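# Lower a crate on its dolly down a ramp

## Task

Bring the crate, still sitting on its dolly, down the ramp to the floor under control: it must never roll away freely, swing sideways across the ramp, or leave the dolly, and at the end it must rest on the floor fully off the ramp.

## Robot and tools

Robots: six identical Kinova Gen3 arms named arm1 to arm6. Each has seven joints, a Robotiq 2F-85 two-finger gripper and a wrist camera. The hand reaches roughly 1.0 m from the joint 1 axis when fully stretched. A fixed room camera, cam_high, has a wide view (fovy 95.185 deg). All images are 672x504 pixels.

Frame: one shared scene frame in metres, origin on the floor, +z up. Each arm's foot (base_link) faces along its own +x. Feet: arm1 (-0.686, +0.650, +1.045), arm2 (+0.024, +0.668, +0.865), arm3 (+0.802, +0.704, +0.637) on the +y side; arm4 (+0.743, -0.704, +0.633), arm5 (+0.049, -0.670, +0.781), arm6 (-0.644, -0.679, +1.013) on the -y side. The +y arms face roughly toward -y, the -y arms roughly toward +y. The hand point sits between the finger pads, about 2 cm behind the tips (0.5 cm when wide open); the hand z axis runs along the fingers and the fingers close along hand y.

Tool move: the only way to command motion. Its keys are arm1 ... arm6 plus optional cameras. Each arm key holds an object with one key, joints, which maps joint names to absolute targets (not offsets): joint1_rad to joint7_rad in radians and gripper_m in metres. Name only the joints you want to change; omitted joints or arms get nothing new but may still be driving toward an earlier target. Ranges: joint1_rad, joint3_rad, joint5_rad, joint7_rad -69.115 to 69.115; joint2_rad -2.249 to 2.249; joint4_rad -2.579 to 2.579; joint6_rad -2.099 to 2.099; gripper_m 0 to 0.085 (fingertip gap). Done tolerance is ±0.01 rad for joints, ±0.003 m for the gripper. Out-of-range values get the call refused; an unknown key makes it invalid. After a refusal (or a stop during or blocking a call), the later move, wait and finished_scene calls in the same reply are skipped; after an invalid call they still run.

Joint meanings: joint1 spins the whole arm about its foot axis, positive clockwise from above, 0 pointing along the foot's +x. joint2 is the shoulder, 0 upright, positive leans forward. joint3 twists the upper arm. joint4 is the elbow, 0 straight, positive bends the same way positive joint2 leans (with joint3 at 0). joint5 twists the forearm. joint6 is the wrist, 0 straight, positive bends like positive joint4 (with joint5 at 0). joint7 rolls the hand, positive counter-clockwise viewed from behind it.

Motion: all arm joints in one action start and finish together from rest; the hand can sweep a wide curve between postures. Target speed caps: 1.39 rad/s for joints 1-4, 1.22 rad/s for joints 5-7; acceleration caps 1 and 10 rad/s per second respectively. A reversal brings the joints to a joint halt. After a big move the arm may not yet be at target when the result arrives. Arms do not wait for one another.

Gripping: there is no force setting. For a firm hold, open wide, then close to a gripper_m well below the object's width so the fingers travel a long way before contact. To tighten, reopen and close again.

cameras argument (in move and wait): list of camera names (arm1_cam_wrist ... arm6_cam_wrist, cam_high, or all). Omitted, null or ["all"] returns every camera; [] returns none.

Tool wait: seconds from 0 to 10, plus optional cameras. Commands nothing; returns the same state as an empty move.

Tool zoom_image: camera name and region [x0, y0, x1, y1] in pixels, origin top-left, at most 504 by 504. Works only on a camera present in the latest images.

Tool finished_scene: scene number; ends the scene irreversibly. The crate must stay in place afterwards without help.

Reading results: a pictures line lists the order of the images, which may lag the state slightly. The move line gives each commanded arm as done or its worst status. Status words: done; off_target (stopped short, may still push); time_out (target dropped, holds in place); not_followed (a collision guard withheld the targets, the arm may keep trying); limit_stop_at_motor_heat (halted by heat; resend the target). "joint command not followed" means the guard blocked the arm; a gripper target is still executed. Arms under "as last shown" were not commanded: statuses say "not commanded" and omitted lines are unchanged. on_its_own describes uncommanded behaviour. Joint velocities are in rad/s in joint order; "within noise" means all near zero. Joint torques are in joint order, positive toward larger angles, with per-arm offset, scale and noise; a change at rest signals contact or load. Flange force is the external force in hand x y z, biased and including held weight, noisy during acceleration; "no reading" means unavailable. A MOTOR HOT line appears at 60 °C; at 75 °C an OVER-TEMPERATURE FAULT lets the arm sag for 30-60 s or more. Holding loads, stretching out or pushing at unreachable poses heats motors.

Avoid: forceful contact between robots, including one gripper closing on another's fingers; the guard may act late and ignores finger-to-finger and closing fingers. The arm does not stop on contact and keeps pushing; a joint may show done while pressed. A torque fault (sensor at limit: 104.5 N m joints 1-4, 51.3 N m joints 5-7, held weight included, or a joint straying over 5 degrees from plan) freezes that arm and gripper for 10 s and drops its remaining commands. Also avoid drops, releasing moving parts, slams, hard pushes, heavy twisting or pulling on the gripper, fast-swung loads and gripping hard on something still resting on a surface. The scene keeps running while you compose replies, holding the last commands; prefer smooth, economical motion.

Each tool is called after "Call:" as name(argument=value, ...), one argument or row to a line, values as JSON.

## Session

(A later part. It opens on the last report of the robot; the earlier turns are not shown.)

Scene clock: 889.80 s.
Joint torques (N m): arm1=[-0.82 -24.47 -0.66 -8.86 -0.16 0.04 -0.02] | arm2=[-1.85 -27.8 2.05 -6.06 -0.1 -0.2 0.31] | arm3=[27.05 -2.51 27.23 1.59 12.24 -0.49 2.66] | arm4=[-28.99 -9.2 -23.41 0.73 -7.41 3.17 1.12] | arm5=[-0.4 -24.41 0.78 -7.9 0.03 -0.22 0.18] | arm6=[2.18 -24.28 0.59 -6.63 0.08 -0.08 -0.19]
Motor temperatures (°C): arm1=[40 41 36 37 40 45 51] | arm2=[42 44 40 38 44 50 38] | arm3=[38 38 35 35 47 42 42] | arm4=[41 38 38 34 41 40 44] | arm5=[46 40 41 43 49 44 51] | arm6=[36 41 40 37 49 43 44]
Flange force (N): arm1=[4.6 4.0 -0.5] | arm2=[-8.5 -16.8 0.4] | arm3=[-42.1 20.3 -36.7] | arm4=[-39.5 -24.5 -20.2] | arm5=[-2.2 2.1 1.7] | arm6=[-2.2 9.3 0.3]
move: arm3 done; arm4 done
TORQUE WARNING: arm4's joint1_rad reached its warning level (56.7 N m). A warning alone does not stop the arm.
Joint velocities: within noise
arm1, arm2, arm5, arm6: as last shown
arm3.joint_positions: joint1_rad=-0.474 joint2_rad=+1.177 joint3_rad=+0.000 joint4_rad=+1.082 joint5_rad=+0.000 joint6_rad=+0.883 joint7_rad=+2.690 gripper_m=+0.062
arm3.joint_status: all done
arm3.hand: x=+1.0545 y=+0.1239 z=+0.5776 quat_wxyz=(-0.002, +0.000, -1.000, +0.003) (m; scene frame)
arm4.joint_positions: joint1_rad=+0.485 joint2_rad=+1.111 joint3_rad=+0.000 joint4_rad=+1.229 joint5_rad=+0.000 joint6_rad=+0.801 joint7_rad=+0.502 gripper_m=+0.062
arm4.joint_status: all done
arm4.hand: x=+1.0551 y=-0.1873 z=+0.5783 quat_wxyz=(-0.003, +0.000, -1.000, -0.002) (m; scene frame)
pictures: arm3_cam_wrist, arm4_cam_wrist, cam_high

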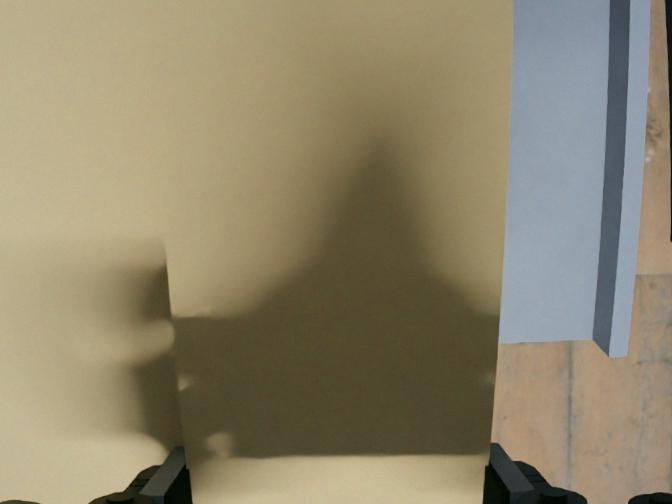

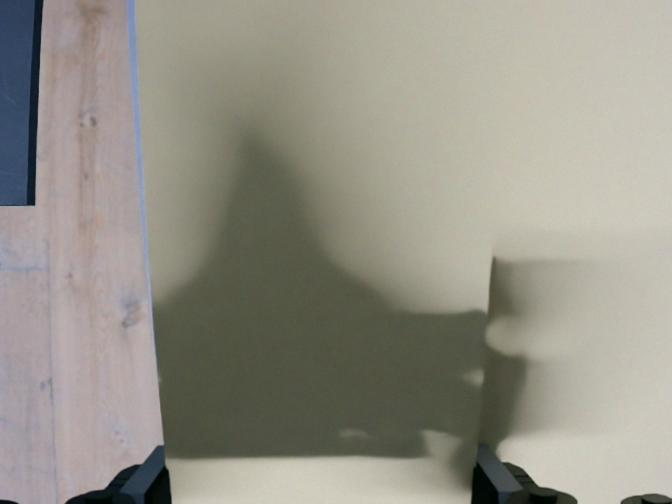

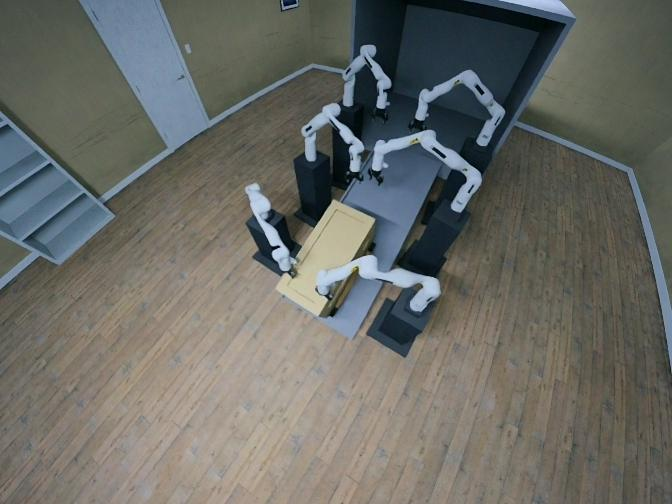

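Call:
move(
  arm3={"joints":{"joint1_rad":-0.607,"joint2_rad":1.3329,"joint4_rad":0.7838,"joint6_rad":1.0249,"joint7_rad":2.5572}},
  arm4={"joints":{"joint1_rad":0.6184,"joint2_rad":1.2764,"joint4_rad":0.9047,"joint6_rad":0.9605,"joint7_rad":0.6354}},
  cameras=["cam_high","arm3_cam_wrist"],
)

Call:
zoom_image(
  camera="cam_high",
  region=[240, 190, 420, 370],
)

Scene clock: 904.60 s.
Joint torques (N m): arm1=[-0.8 -24.46 -0.65 -8.82 -0.14 0.06 0] | arm2=[-1.84 -27.78 1.98 -6.03 -0.07 -0.22 0.35] | arm3=[28.73 -0.32 25.35 4.03 13.15 0.48 2.56] | arm4=[-30.89 -8.71 -21.12 3.76 -8.59 5.06 1.31] | arm5=[-0.47 -24.42 0.79 -7.9 0.05 -0.24 0.21] | arm6=[2.1 -24.25 0.62 -6.61 0.07 -0.12 -0.18]
Motor temperatures (°C): arm1=[39 41 36 37 40 45 51] | arm2=[41 45 40 38 44 50 38] | arm3=[39 38 36 34 48 42 42] | arm4=[42 38 39 34 41 40 44] | arm5=[46 40 41 43 48 44 51] | arm6=[36 41 39 37 49 43 44]
Flange force (N): arm1=[4.5 3.9 -0.5] | arm2=[-8.6 -16.9 0.3] | arm3=[-41.2 20.7 -38.0] | arm4=[-40.4 -21.5 -18.8] | arm5=[-2.3 2.2 1.7] | arm6=[-2.4 9.3 0.1]
move: arm3 done; arm4 done
TORQUE WARNING: arm4's joint1_rad reached its warning level (56.7 N m). A warning alone does not stop the arm.
Joint velocities: within noise
arm1.joint_positions: joint1_rad=-0.583 joint2_rad=+1.000 joint3_rad=+0.000 joint4_rad=+1.000 joint5_rad=+0.000 joint6_rad=+1.140 joint7_rad=+2.465 gripper_m=+0.085
arm1.joint_status: not commanded
arm1.hand: x=-0.3047 y=+0.1347 z=+1.1159 quat_wxyz=(+0.000, +0.000, -1.000, +0.001) (m; scene frame)
arm2, arm5: as last shown
arm3.joint_positions: joint1_rad=-0.607 joint2_rad=+1.333 joint3_rad=+0.000 joint4_rad=+0.784 joint5_rad=+0.000 joint6_rad=+1.025 joint7_rad=+2.557 gripper_m=+0.062
arm3.joint_status: all done
arm3.hand: x=+1.1545 y=+0.1238 z=+0.5521 quat_wxyz=(-0.003, +0.000, -1.000, +0.003) (m; scene frame)
arm4.joint_positions: joint1_rad=+0.618 joint2_rad=+1.276 joint3_rad=+0.000 joint4_rad=+0.905 joint5_rad=+0.000 joint6_rad=+0.961 joint7_rad=+0.635 gripper_m=+0.062
arm4.joint_status: all done
arm4.hand: x=+1.1553 y=-0.1870 z=+0.5529 quat_wxyz=(-0.003, +0.000, -1.000, -0.002) (m; scene frame)
arm6.joint_positions: joint1_rad=+0.625 joint2_rad=+0.850 joint3_rad=+0.000 joint4_rad=+1.220 joint5_rad=+0.000 joint6_rad=+1.070 joint7_rad=+0.564 gripper_m=+0.085
arm6.joint_status: not commanded
arm6.hand: x=-0.3053 y=-0.1913 z=+1.1130 quat_wxyz=(+0.001, +0.000, -1.000, -0.001) (m; scene frame)
pictures: arm3_cam_wrist, cam_high

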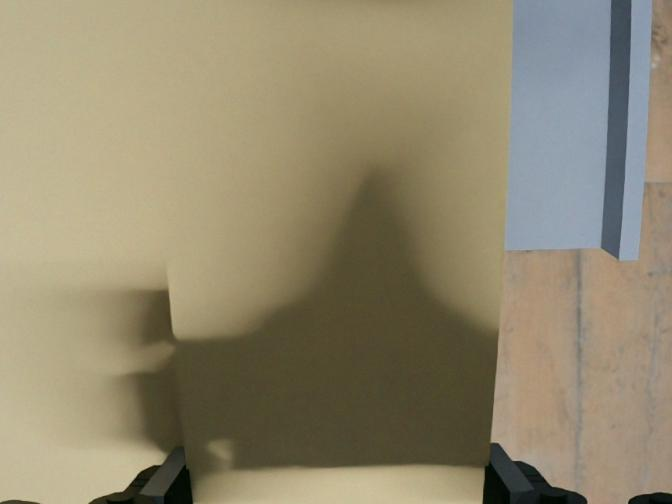

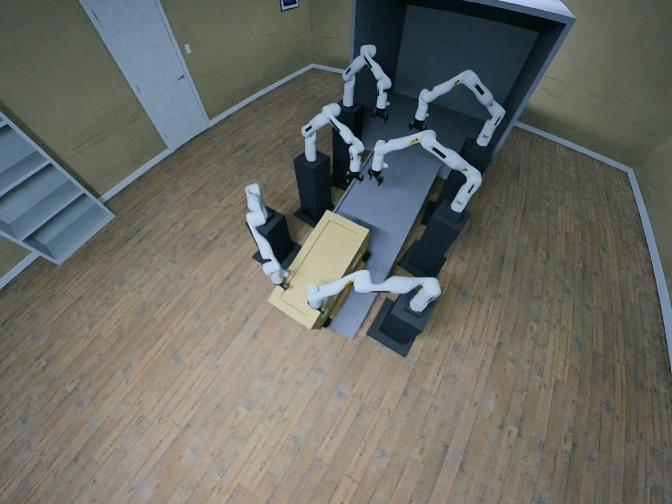

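Scaled by 2.800 from the camera's 672x504 image, which has a finer 960x720 frame.

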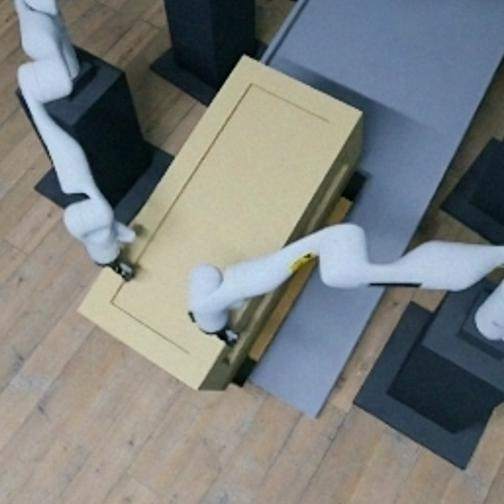

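Call:
move(
  arm3={"joints":{"joint1_rad":-0.6617,"joint2_rad":1.4317,"joint4_rad":0.5667,"joint6_rad":1.1432,"joint7_rad":2.5025}},
  arm4={"joints":{"joint1_rad":0.6722,"joint2_rad":1.3739,"joint4_rad":0.6884,"joint6_rad":1.0793,"joint7_rad":0.6892}},
  cameras=["cam_high","arm3_cam_wrist","arm4_cam_wrist"],
)

Call:
zoom_image(
  camera="cam_high",
  region=[240, 190, 420, 370],
)

Scene clock: 913.50 s.
Joint torques (N m): arm1=[-0.76 -24.46 -0.65 -8.88 -0.15 0 -0.03] | arm2=[-1.89 -27.75 1.96 -5.97 -0.13 -0.18 0.33] | arm3=[14.03 -31.07 11.88 -7.03 6.7 2.65 1.82] | arm4=[-21.89 -33.9 -10.6 -1.83 -4.69 9.89 1.57] | arm5=[-0.52 -24.42 0.77 -7.89 0.06 -0.25 0.2] | arm6=[2.14 -24.24 0.61 -6.6 0.1 -0.1 -0.18]
Motor temperatures (°C): arm1=[39 41 36 37 40 45 51] | arm2=[41 45 39 38 44 50 38] | arm3=[39 38 36 34 48 42 42] | arm4=[42 38 39 34 41 40 44] | arm5=[45 40 40 43 48 44 51] | arm6=[36 41 39 37 49 43 44]
Flange force (N): arm1=[4.6 4.0 -0.6] | arm2=[-8.6 -17.1 0.4] | arm3=[-22.5 6.9 9.3] | arm4=[-37.4 -2.4 25.5] | arm5=[-2.4 2.2 1.6] | arm6=[-2.3 9.4 0.1]
move: arm3 done; arm4 done
Joint velocities: within noise
arm1, arm2, arm5, arm6: as last shown
arm3.joint_positions: joint1_rad=-0.662 joint2_rad=+1.432 joint3_rad=+0.000 joint4_rad=+0.567 joint5_rad=+0.000 joint6_rad=+1.143 joint7_rad=+2.503 gripper_m=+0.062
arm3.joint_status: all done
arm3.hand: x=+1.2006 y=+0.1237 z=+0.5443 quat_wxyz=(-0.002, +0.000, -1.000, +0.003) (m; scene frame)
arm4.joint_positions: joint1_rad=+0.672 joint2_rad=+1.374 joint3_rad=+0.000 joint4_rad=+0.688 joint5_rad=+0.000 joint6_rad=+1.079 joint7_rad=+0.689 gripper_m=+0.062
arm4.joint_status: all done
arm4.hand: x=+1.2013 y=-0.1872 z=+0.5452 quat_wxyz=(-0.003, +0.000, -1.000, -0.002) (m; scene frame)
pictures: arm3_cam_wrist, arm4_cam_wrist, cam_high

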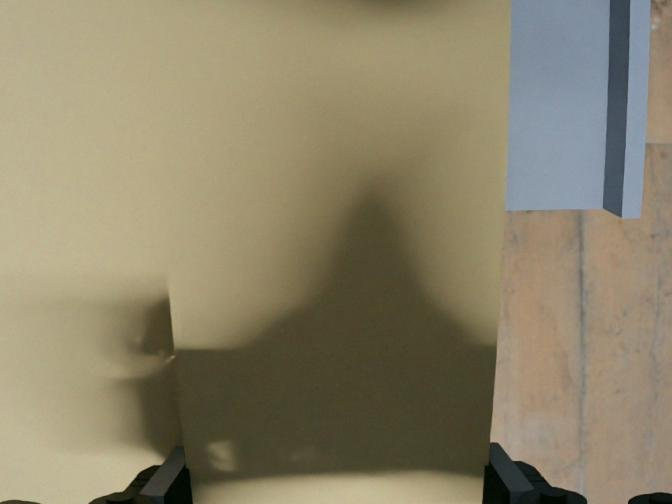

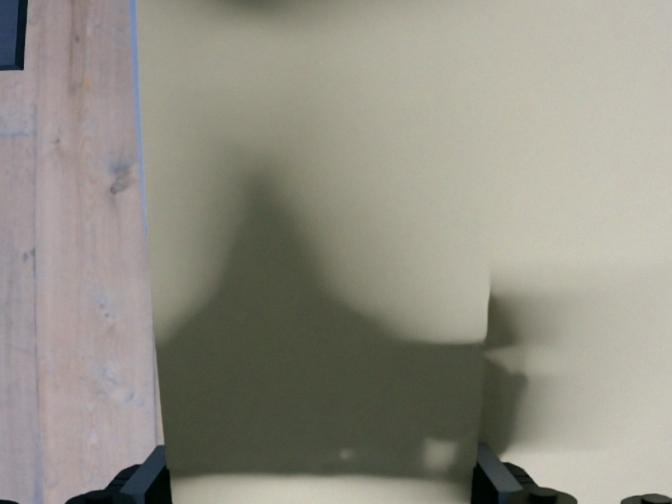

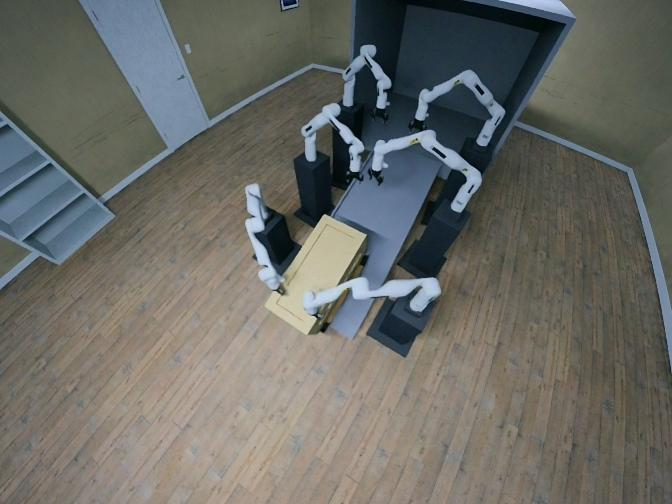

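Scaled by 2.800 from the camera's 672x504 image, which has a finer 960x720 frame.

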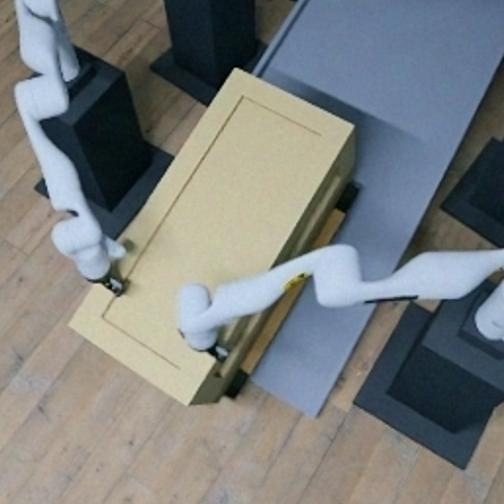

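Call:
move(
  arm3={"joints":{"gripper_m":0.085}},
  cameras=["cam_high","arm3_cam_wrist","arm4_cam_wrist"],
)

Scene clock: 920.53 s.
Joint torques (N m): arm1=[-0.75 -24.51 -0.64 -8.83 -0.16 0.04 -0.01] | arm2=[-1.89 -27.8 2.06 -6.1 -0.05 -0.19 0.38] | arm3=[-0.41 -26.6 0.41 -7.73 -0.23 0.08 0.22] | arm4=[-24.93 -32.26 -12.86 -1.04 -2.93 8.84 8.09] | arm5=[-0.51 -24.41 0.73 -7.97 0.03 -0.25 0.2] | arm6=[2.14 -24.26 0.61 -6.63 0.09 -0.08 -0.17]
Motor temperatures (°C): arm1=[39 41 36 37 40 45 51] | arm2=[41 45 39 38 44 50 38] | arm3=[39 38 36 34 48 42 42] | arm4=[42 38 39 34 41 40 44] | arm5=[45 41 40 43 48 43 51] | arm6=[36 41 39 37 49 43 44]
Flange force (N): arm1=[4.4 3.8 -0.5] | arm2=[-8.3 -16.5 0.5] | arm3=[1.2 1.3 -1.8] | arm4=[-37.7 5.5 22.2] | arm5=[-2.2 1.8 1.7] | arm6=[-2.2 9.3 0.2]
move: arm3 done
Joint velocities: arm1=[within noise] | arm2=[within noise] | arm3=[within noise] | arm4=[0.01 0.004 0.008 0.001 0.006 -0.005 0.003] | arm5=[within noise] | arm6=[within noise]
arm1, arm2, arm4, arm5, arm6: as last shown
arm3.joint_positions: joint1_rad=-0.662 joint2_rad=+1.432 joint3_rad=+0.000 joint4_rad=+0.567 joint5_rad=+0.000 joint6_rad=+1.143 joint7_rad=+2.503 gripper_m=+0.085
arm3.joint_status: all done
arm3.hand: x=+1.2007 y=+0.1237 z=+0.5444 quat_wxyz=(-0.003, +0.000, -1.000, +0.003) (m; scene frame)
arm4.hand: x=+1.2010 y=-0.1868 z=+0.5454 quat_wxyz=(-0.003, +0.000, -1.000, -0.002) (m; scene frame)
pictures: arm3_cam_wrist, arm4_cam_wrist, cam_high

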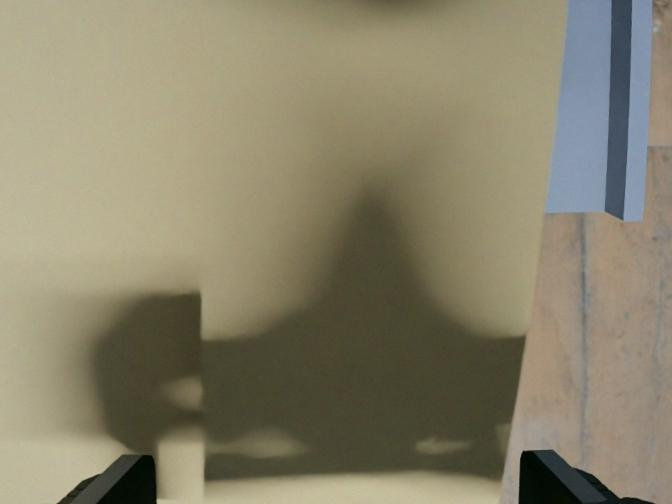

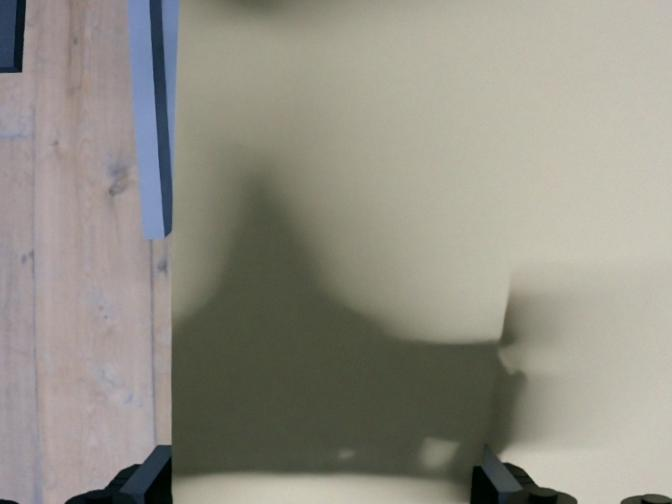

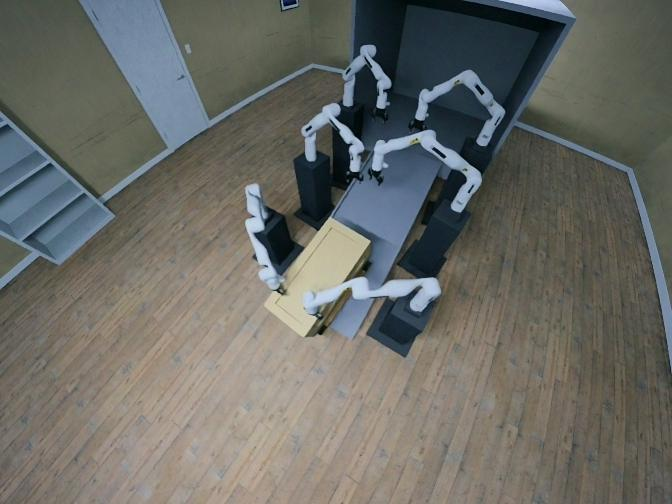

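Call:
move(
  arm3={"joints":{"joint2_rad":1.2,"joint6_rad":1.375}},
  cameras=[],
)

Call:
move(
  arm3={"joints":{"joint1_rad":-0.1582,"joint2_rad":0.7399,"joint4_rad":1.4166,"joint6_rad":0.985,"joint7_rad":3.006}},
  cameras=["arm3_cam_wrist","arm4_cam_wrist","cam_high"],
)

Call:
zoom_image(
  camera="cam_high",
  region=[240, 190, 420, 370],
)

Scene clock: 936.20 s.
Joint torques (N m): arm1=[-0.77 -24.43 -0.66 -8.87 -0.17 0.04 -0.01] | arm2=[-1.91 -27.78 2.03 -6.1 -0.1 -0.21 0.37] | arm3=[-0.46 -25.99 0.27 -8.38 -0.27 0.13 0.23] | arm4=[-27.43 -33.29 -14.77 -0.31 -5.51 10.18 5.2] | arm5=[-0.41 -24.4 0.79 -7.94 0.03 -0.22 0.18] | arm6=[2.12 -24.23 0.58 -6.61 0.08 -0.11 -0.16]
Motor temperatures (°C): arm1=[39 41 36 37 40 45 51] | arm2=[40 45 38 38 43 49 38] | arm3=[39 39 36 34 48 42 42] | arm4=[43 39 39 34 41 40 44] | arm5=[44 41 40 42 47 43 51] | arm6=[36 41 39 37 49 43 44]
Flange force (N): arm1=[4.7 4.2 -0.6] | arm2=[-8.3 -16.6 0.4] | arm3=[1.9 2.2 -1.2] | arm4=[-45.6 2.6 25.9] | arm5=[-2.1 2.0 1.7] | arm6=[-2.3 9.3 0.1]
move: arm3 done
Joint velocities: within noise
arm1, arm4, arm6: as last shown
arm2.joint_positions: joint1_rad=-0.400 joint2_rad=+1.100 joint3_rad=+0.000 joint4_rad=+0.895 joint5_rad=+0.000 joint6_rad=+1.147 joint7_rad=+2.512 gripper_m=+0.085
arm2.joint_status: not commanded
arm2.hand: x=+0.1705 y=+0.0227 z=+0.9016 quat_wxyz=(-0.002, -0.184, -0.983, +0.000) (m; scene frame)
arm3.joint_positions: joint1_rad=-0.662 joint2_rad=+1.200 joint3_rad=+0.000 joint4_rad=+0.567 joint5_rad=+0.000 joint6_rad=+1.375 joint7_rad=+2.503 gripper_m=+0.085
arm3.joint_status: all done
arm3.hand: x=+1.1985 y=+0.1266 z=+0.7076 quat_wxyz=(-0.003, +0.000, -1.000, +0.003) (m; scene frame)
arm4.hand: x=+1.2013 y=-0.1872 z=+0.5452 quat_wxyz=(-0.003, +0.000, -1.000, -0.002) (m; scene frame)
arm5.joint_positions: joint1_rad=+0.168 joint2_rad=+0.830 joint3_rad=+0.000 joint4_rad=+1.291 joint5_rad=+0.000 joint6_rad=+1.020 joint7_rad=+0.575 gripper_m=+0.085
arm5.joint_status: not commanded
arm5.hand: x=+0.2346 y=-0.1213 z=+0.8720 quat_wxyz=(-0.001, +0.145, -0.989, +0.002) (m; scene frame)
pictures: none
No camera images: "cameras" was empty.

Scene clock: 938.37 s.
Joint torques (N m): arm1=[-0.78 -24.44 -0.64 -8.86 -0.16 0.02 0.02] | arm2=[-1.89 -27.7 2.05 -6.04 -0.08 -0.2 0.36] | arm3=[-0.52 -19.51 0.21 -7.15 -0.28 0.12 0.26] | arm4=[-27.44 -33.28 -14.78 -0.3 -5.53 10.23 5.23] | arm5=[-0.46 -24.46 0.77 -7.87 0.05 -0.23 0.21] | arm6=[2.15 -24.24 0.57 -6.65 0.09 -0.1 -0.19]
Motor temperatures (°C): arm1=[39 41 36 37 40 45 51] | arm2=[40 45 38 38 43 49 38] | arm3=[39 39 36 34 47 42 42] | arm4=[43 39 39 34 41 40 44] | arm5=[44 41 40 42 47 43 51] | arm6=[36 41 39 37 49 43 44]
Flange force (N): arm1=[4.5 4.0 -0.6] | arm2=[-8.4 -16.7 0.3] | arm3=[0.5 1.6 -1.6] | arm4=[-45.4 2.5 26.0] | arm5=[-2.4 2.3 1.7] | arm6=[-2.2 9.2 0.2]
move: arm3 done
Joint velocities: within noise
arm1, arm2, arm4, arm5, arm6: as last shown
arm3.joint_positions: joint1_rad=-0.158 joint2_rad=+0.740 joint3_rad=+0.000 joint4_rad=+1.417 joint5_rad=+0.000 joint6_rad=+0.985 joint7_rad=+3.006 gripper_m=+0.085
arm3.joint_status: all done
arm3.hand: x=+0.8496 y=+0.1603 z=+0.7513 quat_wxyz=(-0.003, +0.000, -1.000, +0.003) (m; scene frame)
pictures: arm3_cam_wrist, arm4_cam_wrist, cam_high

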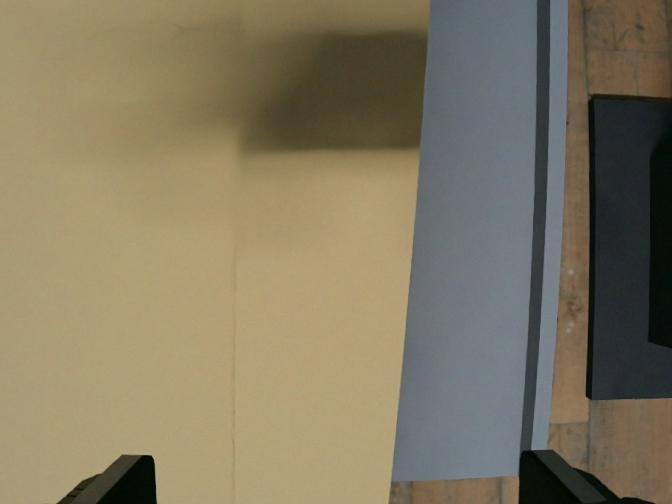

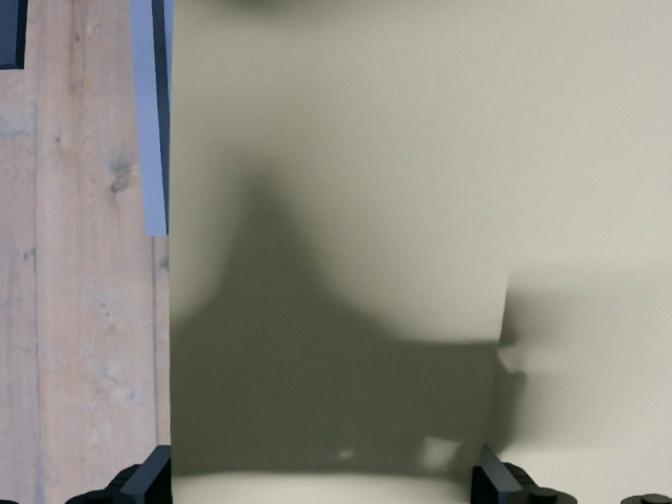

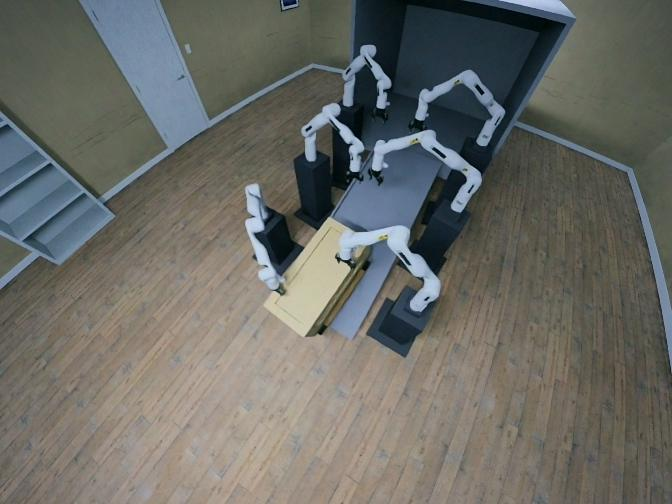

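Scaled by 2.800 from the camera's 672x504 image, which has a finer 960x720 frame.

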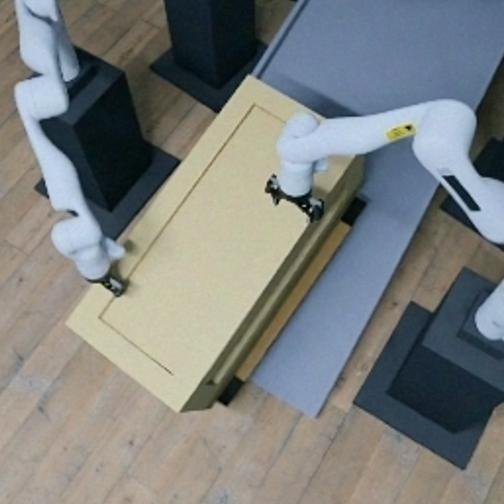

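Call:
move(
  arm3={"joints":{"joint1_rad":-0.1558,"joint2_rad":0.9519,"joint4_rad":1.4456,"joint6_rad":0.7441,"joint7_rad":2.958}},
  cameras=["arm3_cam_wrist"],
)

Call:
move(
  arm3={"joints":{"gripper_m":0.04}},
  cameras=["arm3_cam_wrist"],
)

Scene clock: 951.27 s.
Joint torques (N m): arm1=[-0.76 -24.46 -0.62 -8.87 -0.14 0.01 -0.04] | arm2=[-1.88 -27.79 1.99 -6.09 -0.07 -0.18 0.34] | arm3=[-0.55 -20.93 0.29 -5.6 -0.23 0.13 0.24] | arm4=[-27.42 -33.29 -14.75 -0.36 -5.49 10.19 5.28] | arm5=[-0.47 -24.45 0.78 -7.92 0.03 -0.21 0.19] | arm6=[2.13 -24.27 0.59 -6.6 0.07 -0.09 -0.17]
Motor temperatures (°C): arm1=[39 41 36 37 40 44 51] | arm2=[39 45 38 38 43 49 38] | arm3=[38 39 36 34 47 41 42] | arm4=[44 40 39 34 41 41 44] | arm5=[44 41 39 42 47 43 51] | arm6=[35 41 39 37 49 43 44]
Flange force (N): arm1=[4.6 4.0 -0.6] | arm2=[-8.3 -16.5 0.5] | arm3=[0.6 0.4 -2.0] | arm4=[-45.2 2.4 25.9] | arm5=[-2.3 2.0 1.8] | arm6=[-2.3 9.4 0.2]
move: arm3 done
Joint velocities: within noise
arm1, arm2, arm4, arm5, arm6: as last shown
arm3.joint_positions: joint1_rad=-0.156 joint2_rad=+0.952 joint3_rad=+0.000 joint4_rad=+1.446 joint5_rad=+0.000 joint6_rad=+0.744 joint7_rad=+2.958 gripper_m=+0.085
arm3.joint_status: all done
arm3.hand: x=+0.8503 y=+0.1495 z=+0.6273 quat_wxyz=(-0.003, -0.026, -1.000, +0.003) (m; scene frame)
pictures: arm3_cam_wrist

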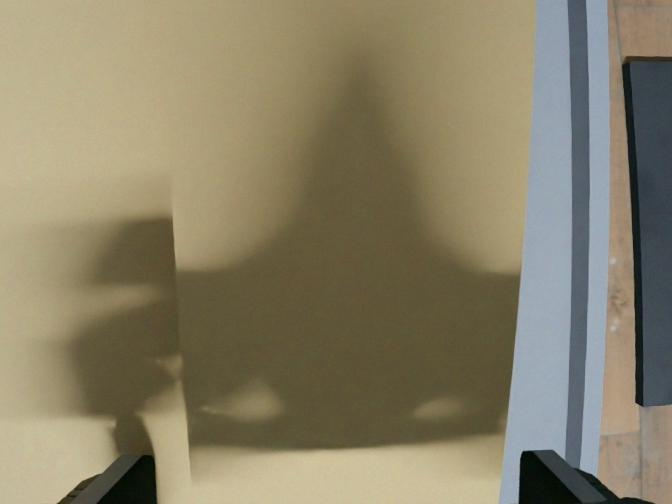

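Scene clock: 952.10 s.
Joint torques (N m): arm1=[-0.79 -24.49 -0.65 -8.87 -0.16 0.05 -0.03] | arm2=[-1.83 -27.75 2.02 -6.07 -0.08 -0.18 0.34] | arm3=[4.27 34.42 3.46 5.77 -0.54 -7.55 -1.77] | arm4=[-38.72 -37.58 -23.56 -0.81 -11.36 11.67 3.24] | arm5=[-0.48 -24.44 0.74 -7.95 0.02 -0.22 0.17] | arm6=[2.12 -24.26 0.62 -6.59 0.06 -0.11 -0.19]
Motor temperatures (°C): arm1=[39 41 36 37 40 44 51] | arm2=[39 45 38 38 43 49 38] | arm3=[38 39 36 34 47 41 42] | arm4=[44 40 39 34 41 41 44] | arm5=[44 41 39 42 47 43 51] | arm6=[35 41 39 37 49 43 44]
Flange force (N): arm1=[4.6 4.0 -0.5] | arm2=[-8.4 -16.5 0.4] | arm3=[-1.4 22.8 -115.0] | arm4=[-62.2 -7.5 34.5] | arm5=[-2.2 1.9 1.8] | arm6=[-2.4 9.4 0.1]
move: arm3 off_target
Joint velocities: within noise
arm1, arm2, arm4, arm5, arm6: as last shown
arm3.joint_positions: joint1_rad=-0.156 joint2_rad=+0.952 joint3_rad=+0.000 joint4_rad=+1.446 joint5_rad=+0.000 joint6_rad=+0.744 joint7_rad=+2.958 gripper_m=+0.062
arm3.joint_status: gripper_m off_target (ended at +0.062, target +0.040)
arm3.hand: x=+0.8503 y=+0.1494 z=+0.6273 quat_wxyz=(-0.003, -0.026, -1.000, +0.003) (m; scene frame)
pictures: arm3_cam_wrist

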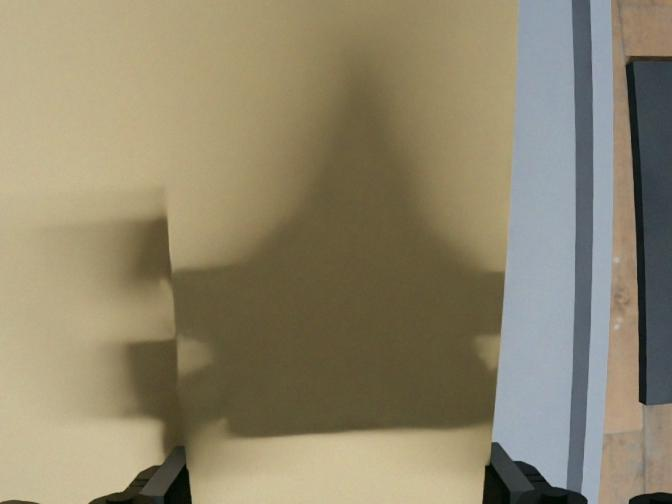

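Call:
move(
  arm4={"joints":{"gripper_m":0.085}},
  cameras=[],
)

Call:
move(
  arm4={"joints":{"joint2_rad":1.13,"joint6_rad":1.323}},
  cameras=["arm3_cam_wrist"],
)

Call:
move(
  arm4={"joints":{"joint1_rad":0.1339,"joint2_rad":0.7493,"joint4_rad":1.375,"joint6_rad":1.0173,"joint7_rad":0.101}},
  cameras=["arm3_cam_wrist","arm4_cam_wrist","cam_high"],
)

Call:
zoom_image(
  camera="cam_high",
  region=[240, 190, 420, 370],
)

Scene clock: 963.67 s.
Joint torques (N m): arm1=[-0.8 -24.48 -0.6 -8.83 -0.18 0.02 -0.02] | arm2=[-1.88 -27.73 2.02 -6.01 -0.11 -0.22 0.33] | arm3=[27.52 21.82 27.3 21.21 5.1 6.02 -4.26] | arm4=[-0.31 -27.63 1.25 -7.66 0.02 -0.14 -0.08] | arm5=[-0.44 -24.46 0.74 -7.92 0 -0.22 0.2] | arm6=[2.12 -24.26 0.56 -6.63 0.07 -0.09 -0.19]
Motor temperatures (°C): arm1=[39 41 35 37 40 44 51] | arm2=[39 45 37 38 43 49 38] | arm3=[38 40 36 34 47 42 42] | arm4=[45 41 40 34 42 41 44] | arm5=[43 41 39 42 47 43 51] | arm6=[35 41 39 37 49 43 44]
Flange force (N): arm1=[4.5 3.8 -0.6] | arm2=[-8.6 -17.0 0.3] | arm3=[-44.9 -20.3 -69.0] | arm4=[-2.3 1.5 0.0] | arm5=[-2.2 2.1 1.8] | arm6=[-2.3 9.3 0.2]
move: arm4 done
Joint velocities: within noise
arm1, arm2, arm3, arm5, arm6: as last shown
arm3.hand: x=+0.8504 y=+0.1495 z=+0.6272 quat_wxyz=(-0.003, -0.026, -1.000, +0.003) (m; scene frame)
arm4.joint_positions: joint1_rad=+0.672 joint2_rad=+1.374 joint3_rad=+0.000 joint4_rad=+0.688 joint5_rad=+0.000 joint6_rad=+1.079 joint7_rad=+0.689 gripper_m=+0.085
arm4.joint_status: all done
arm4.hand: x=+1.2013 y=-0.1872 z=+0.5452 quat_wxyz=(-0.003, +0.000, -1.000, -0.002) (m; scene frame)
pictures: none
No camera images: "cameras" was empty.

Scene clock: 964.97 s.
Joint torques (N m): arm1=[-0.79 -24.44 -0.65 -8.87 -0.14 0.04 -0.04] | arm2=[-1.94 -27.74 2.01 -6.05 -0.12 -0.22 0.35] | arm3=[28.34 21.81 28.14 21.2 5.45 5.93 -4.19] | arm4=[-0.42 -26.86 1.21 -8.4 0.08 -0.19 -0.16] | arm5=[-0.48 -24.37 0.78 -7.89 0.04 -0.25 0.2] | arm6=[2.15 -24.26 0.61 -6.63 0.08 -0.11 -0.21]
Motor temperatures (°C): arm1=[39 41 35 37 40 44 51] | arm2=[39 45 37 38 43 49 38] | arm3=[38 40 36 34 47 42 42] | arm4=[45 41 39 34 42 41 44] | arm5=[43 41 39 42 47 43 51] | arm6=[35 41 39 37 49 43 44]
Flange force (N): arm1=[4.7 4.1 -0.6] | arm2=[-8.4 -16.9 0.3] | arm3=[-46.4 -20.2 -69.1] | arm4=[-2.9 1.8 -0.7] | arm5=[-2.3 2.1 1.6] | arm6=[-2.3 9.3 0.2]
move: arm4 done
Joint velocities: within noise
arm1.joint_positions: joint1_rad=-0.583 joint2_rad=+1.000 joint3_rad=+0.000 joint4_rad=+1.000 joint5_rad=+0.000 joint6_rad=+1.140 joint7_rad=+2.465 gripper_m=+0.085
arm1.joint_status: not commanded
arm1.hand: x=-0.3047 y=+0.1347 z=+1.1159 quat_wxyz=(+0.000, +0.000, -1.000, +0.001) (m; scene frame)
arm2, arm3, arm5: as last shown
arm3.hand: x=+0.8503 y=+0.1495 z=+0.6273 quat_wxyz=(-0.003, -0.026, -1.000, +0.003) (m; scene frame)
arm4.joint_positions: joint1_rad=+0.672 joint2_rad=+1.130 joint3_rad=+0.000 joint4_rad=+0.688 joint5_rad=+0.000 joint6_rad=+1.323 joint7_rad=+0.689 gripper_m=+0.085
arm4.joint_status: all done
arm4.hand: x=+1.1975 y=-0.1912 z=+0.7137 quat_wxyz=(-0.003, +0.000, -1.000, -0.002) (m; scene frame)
arm6.joint_positions: joint1_rad=+0.625 joint2_rad=+0.850 joint3_rad=+0.000 joint4_rad=+1.220 joint5_rad=+0.000 joint6_rad=+1.070 joint7_rad=+0.564 gripper_m=+0.085
arm6.joint_status: not commanded
arm6.hand: x=-0.3053 y=-0.1913 z=+1.1130 quat_wxyz=(+0.001, +0.000, -1.000, -0.001) (m; scene frame)
pictures: arm3_cam_wrist

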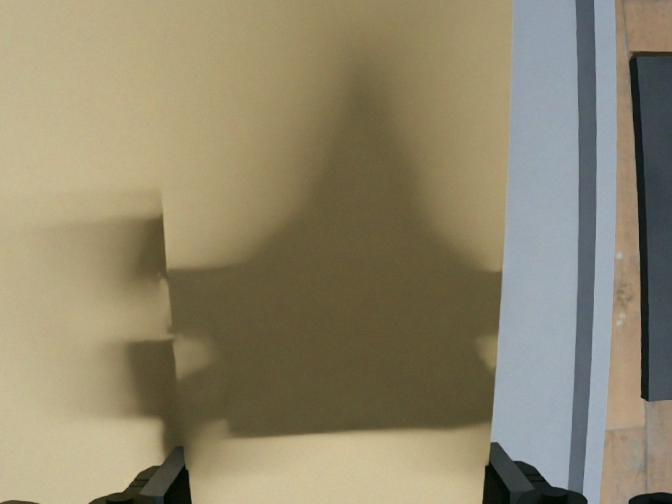

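Scene clock: 966.93 s.
Joint torques (N m): arm1=[-0.76 -24.46 -0.66 -8.84 -0.16 0.03 -0.01] | arm2=[-1.9 -27.72 2.1 -6.01 -0.13 -0.2 0.32] | arm3=[28.33 21.82 28.11 21.11 5.41 5.91 -4.2] | arm4=[-0.27 -21.23 1.22 -7.41 0.04 -0.16 -0.13] | arm5=[-0.48 -24.43 0.75 -7.94 0.04 -0.24 0.18] | arm6=[2.13 -24.24 0.58 -6.63 0.08 -0.08 -0.19]
Motor temperatures (°C): arm1=[39 41 35 37 40 44 51] | arm2=[39 45 37 38 43 49 38] | arm3=[38 40 36 34 47 42 42] | arm4=[45 41 39 34 42 41 44] | arm5=[43 41 39 42 47 43 51] | arm6=[35 41 39 37 49 43 44]
Flange force (N): arm1=[4.4 3.9 -0.6] | arm2=[-8.5 -16.9 0.3] | arm3=[-46.3 -19.9 -69.2] | arm4=[-1.1 1.1 -0.7] | arm5=[-2.3 2.0 1.7] | arm6=[-2.2 9.2 0.2]
move: arm4 done
Joint velocities: within noise
arm1, arm2, arm3, arm5, arm6: as last shown
arm4.joint_positions: joint1_rad=+0.134 joint2_rad=+0.749 joint3_rad=+0.000 joint4_rad=+1.375 joint5_rad=+0.000 joint6_rad=+1.017 joint7_rad=+0.101 gripper_m=+0.085
arm4.joint_status: all done
arm4.hand: x=+0.8500 y=-0.1606 z=+0.7520 quat_wxyz=(-0.003, -0.025, -1.000, -0.002) (m; scene frame)
pictures: arm3_cam_wrist, arm4_cam_wrist, cam_high

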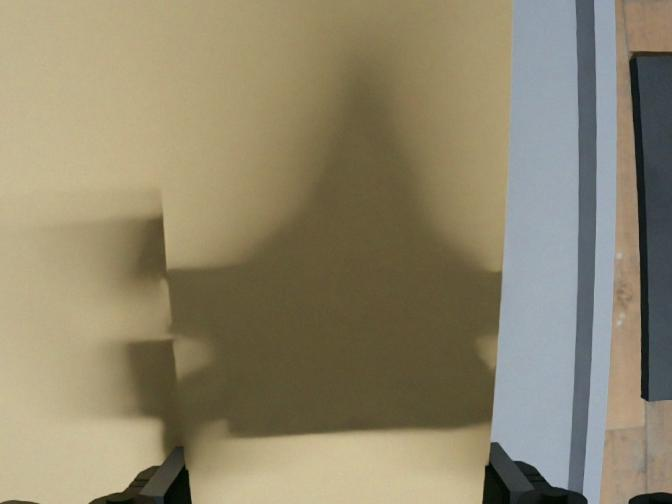

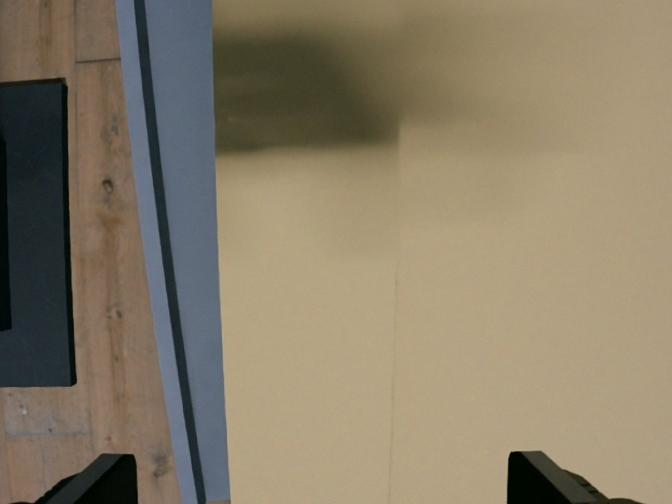

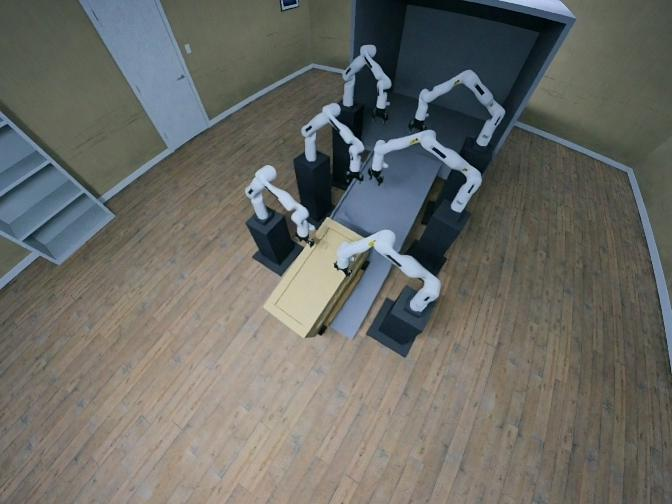

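Scaled by 2.800 from the camera's 672x504 image, which has a finer 960x720 frame.

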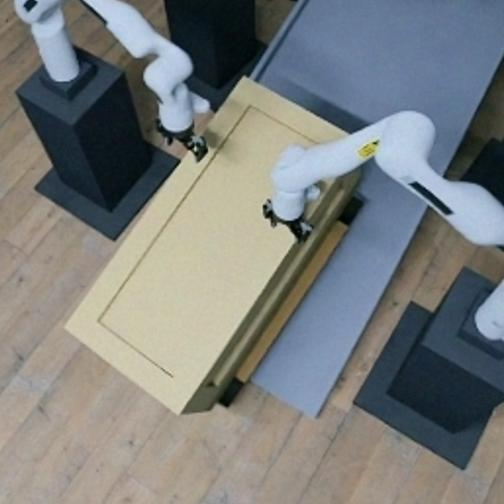

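Call:
move(
  arm4={"joints":{"joint1_rad":0.1364,"joint2_rad":0.9278,"joint4_rad":1.4888,"joint6_rad":0.725,"joint7_rad":0.1034}},
  cameras=["arm4_cam_wrist"],
)

Call:
move(
  arm4={"joints":{"gripper_m":0.04}},
  cameras=["arm4_cam_wrist"],
)

Scene clock: 977.57 s.
Joint torques (N m): arm1=[-0.76 -24.45 -0.68 -8.83 -0.17 0.02 -0.02] | arm2=[-1.9 -27.81 2.05 -6.11 -0.05 -0.25 0.33] | arm3=[28.37 21.87 28.16 21.18 5.43 5.9 -4.22] | arm4=[-0.36 -21.93 1.21 -5.76 0.15 -0.15 -0.1] | arm5=[-0.49 -24.47 0.76 -7.89 0.04 -0.23 0.2] | arm6=[2.15 -24.23 0.58 -6.6 0.09 -0.08 -0.17]
Motor temperatures (°C): arm1=[38 41 35 37 40 44 51] | arm2=[38 46 37 38 43 49 38] | arm3=[39 40 36 34 47 42 42] | arm4=[44 41 39 34 41 40 44] | arm5=[43 41 39 42 47 43 51] | arm6=[35 41 39 37 49 43 44]
Flange force (N): arm1=[4.4 3.9 -0.6] | arm2=[-8.4 -16.8 0.4] | arm3=[-46.4 -20.1 -69.3] | arm4=[-1.4 0.9 -0.5] | arm5=[-2.4 2.2 1.8] | arm6=[-2.2 9.3 0.2]
move: arm4 done
Joint velocities: within noise
arm1, arm2, arm3, arm5, arm6: as last shown
arm4.joint_positions: joint1_rad=+0.136 joint2_rad=+0.928 joint3_rad=+0.000 joint4_rad=+1.489 joint5_rad=+0.000 joint6_rad=+0.725 joint7_rad=+0.103 gripper_m=+0.085
arm4.joint_status: all done
arm4.hand: x=+0.8508 y=-0.1691 z=+0.6261 quat_wxyz=(-0.003, -0.025, -1.000, -0.002) (m; scene frame)
pictures: arm4_cam_wrist

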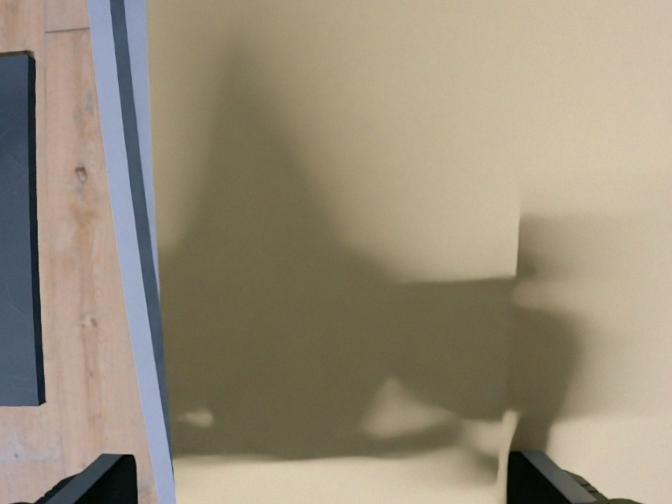

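Scene clock: 978.40 s.
Joint torques (N m): arm1=[-0.78 -24.44 -0.57 -8.83 -0.17 0.04 -0.04] | arm2=[-1.85 -27.75 2.08 -6.01 -0.12 -0.22 0.34] | arm3=[32.54 19.05 32.64 19.86 6.81 5.7 -4.36] | arm4=[-6.61 36.14 -5.27 10 -0.57 -3.56 1.05] | arm5=[-0.5 -24.46 0.74 -7.9 0.01 -0.25 0.21] | arm6=[2.12 -24.25 0.61 -6.61 0.1 -0.09 -0.2]
Motor temperatures (°C): arm1=[38 41 35 37 40 44 51] | arm2=[38 46 37 37 43 49 38] | arm3=[39 40 36 34 47 42 42] | arm4=[44 41 39 34 41 40 44] | arm5=[43 41 39 42 47 43 51] | arm6=[35 41 39 37 49 43 44]
Flange force (N): arm1=[4.5 3.9 -0.6] | arm2=[-8.7 -17.0 0.3] | arm3=[-53.4 -18.3 -64.5] | arm4=[-8.0 -17.8 -112.7] | arm5=[-2.4 2.2 1.7] | arm6=[-2.3 9.3 0.2]
move: arm4 off_target
Joint velocities: within noise
arm1, arm3, arm6: as last shown
arm2.joint_positions: joint1_rad=-0.400 joint2_rad=+1.100 joint3_rad=+0.000 joint4_rad=+0.895 joint5_rad=+0.000 joint6_rad=+1.147 joint7_rad=+2.512 gripper_m=+0.085
arm2.joint_status: not commanded
arm2.hand: x=+0.1705 y=+0.0227 z=+0.9016 quat_wxyz=(-0.002, -0.184, -0.983, +0.000) (m; scene frame)
arm3.hand: x=+0.8502 y=+0.1495 z=+0.6272 quat_wxyz=(-0.003, -0.026, -1.000, +0.003) (m; scene frame)
arm4.joint_positions: joint1_rad=+0.136 joint2_rad=+0.928 joint3_rad=+0.000 joint4_rad=+1.489 joint5_rad=+0.000 joint6_rad=+0.725 joint7_rad=+0.103 gripper_m=+0.062
arm4.joint_status: gripper_m off_target (ended at +0.062, target +0.040)
arm4.hand: x=+0.8509 y=-0.1691 z=+0.6262 quat_wxyz=(-0.003, -0.025, -1.000, -0.002) (m; scene frame)
arm5.joint_positions: joint1_rad=+0.168 joint2_rad=+0.830 joint3_rad=+0.000 joint4_rad=+1.291 joint5_rad=+0.000 joint6_rad=+1.020 joint7_rad=+0.575 gripper_m=+0.085
arm5.joint_status: not commanded
arm5.hand: x=+0.2346 y=-0.1213 z=+0.8720 quat_wxyz=(-0.001, +0.145, -0.989, +0.002) (m; scene frame)
pictures: arm4_cam_wrist

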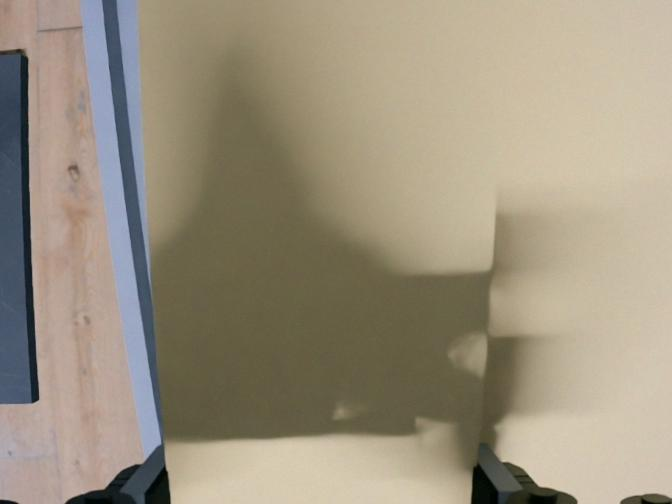

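Call:
move(
  arm3={"joints":{"joint1_rad":-0.327,"joint2_rad":1.0126,"joint4_rad":1.3694,"joint6_rad":0.7596,"joint7_rad":2.7872}},
  arm4={"joints":{"joint1_rad":0.3086,"joint2_rad":1.0033,"joint4_rad":1.3709,"joint6_rad":0.7674,"joint7_rad":0.2756}},
  cameras=["cam_high"],
)

Call:
zoom_image(
  camera="cam_high",
  region=[240, 190, 420, 370],
)

Scene clock: 1010.10 s.
Joint torques (N m): arm1=[-0.82 -24.45 -0.65 -8.88 -0.17 0.03 -0.02] | arm2=[-1.9 -27.8 2.02 -6.01 -0.1 -0.21 0.36] | arm3=[31.97 56.89 31.85 13.02 7.68 -9.06 -4.25] | arm4=[-20.79 42.53 -20.49 6.92 -9.83 -5.49 -2.56] | arm5=[-0.46 -24.41 0.76 -7.92 0.04 -0.2 0.18] | arm6=[2.12 -24.25 0.59 -6.59 0.08 -0.08 -0.21]
Motor temperatures (°C): arm1=[38 41 35 37 40 44 51] | arm2=[37 46 36 37 43 49 38] | arm3=[41 40 38 35 47 42 42] | arm4=[44 42 39 34 41 40 44] | arm5=[42 41 38 42 46 43 51] | arm6=[35 41 39 37 49 43 44]
Flange force (N): arm1=[4.7 4.1 -0.6] | arm2=[-8.7 -17.1 0.4] | arm3=[-37.7 39.2 -155.2] | arm4=[-27.8 -46.7 -124.2] | arm5=[-2.2 2.0 1.8] | arm6=[-2.4 9.3 0.2]
move: arm3 done; arm4 done
Joint velocities: within noise
arm1, arm2, arm5, arm6: as last shown
arm3.joint_positions: joint1_rad=-0.327 joint2_rad=+1.009 joint3_rad=+0.000 joint4_rad=+1.369 joint5_rad=+0.000 joint6_rad=+0.760 joint7_rad=+2.787 gripper_m=+0.062
arm3.joint_status: all done
arm3.hand: x=+0.9495 y=+0.1476 z=+0.6120 quat_wxyz=(-0.003, -0.026, -1.000, +0.005) (m; scene frame)
arm4.joint_positions: joint1_rad=+0.309 joint2_rad=+1.002 joint3_rad=+0.000 joint4_rad=+1.371 joint5_rad=+0.000 joint6_rad=+0.767 joint7_rad=+0.276 gripper_m=+0.062
arm4.joint_status: all done
arm4.hand: x=+0.9499 y=-0.1687 z=+0.6102 quat_wxyz=(-0.003, -0.025, -1.000, -0.003) (m; scene frame)
pictures: cam_high

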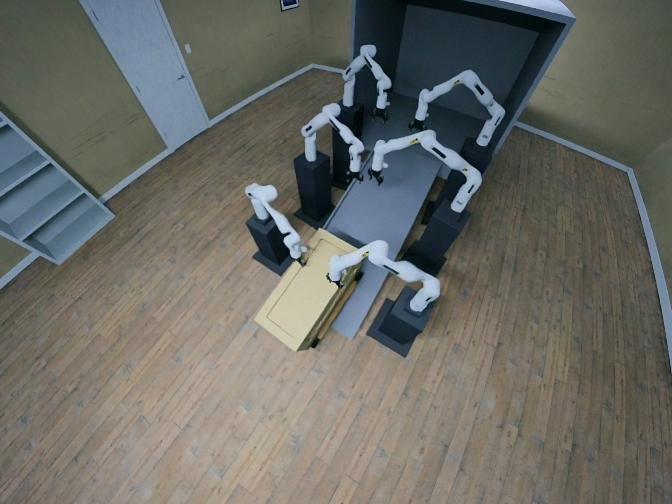

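Scaled by 2.800 from the camera's 672x504 image, which has a finer 960x720 frame.

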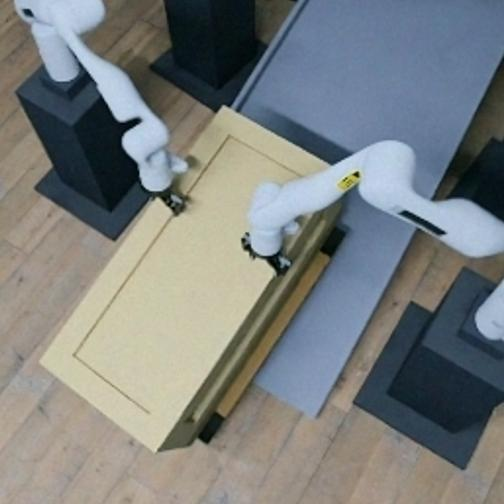

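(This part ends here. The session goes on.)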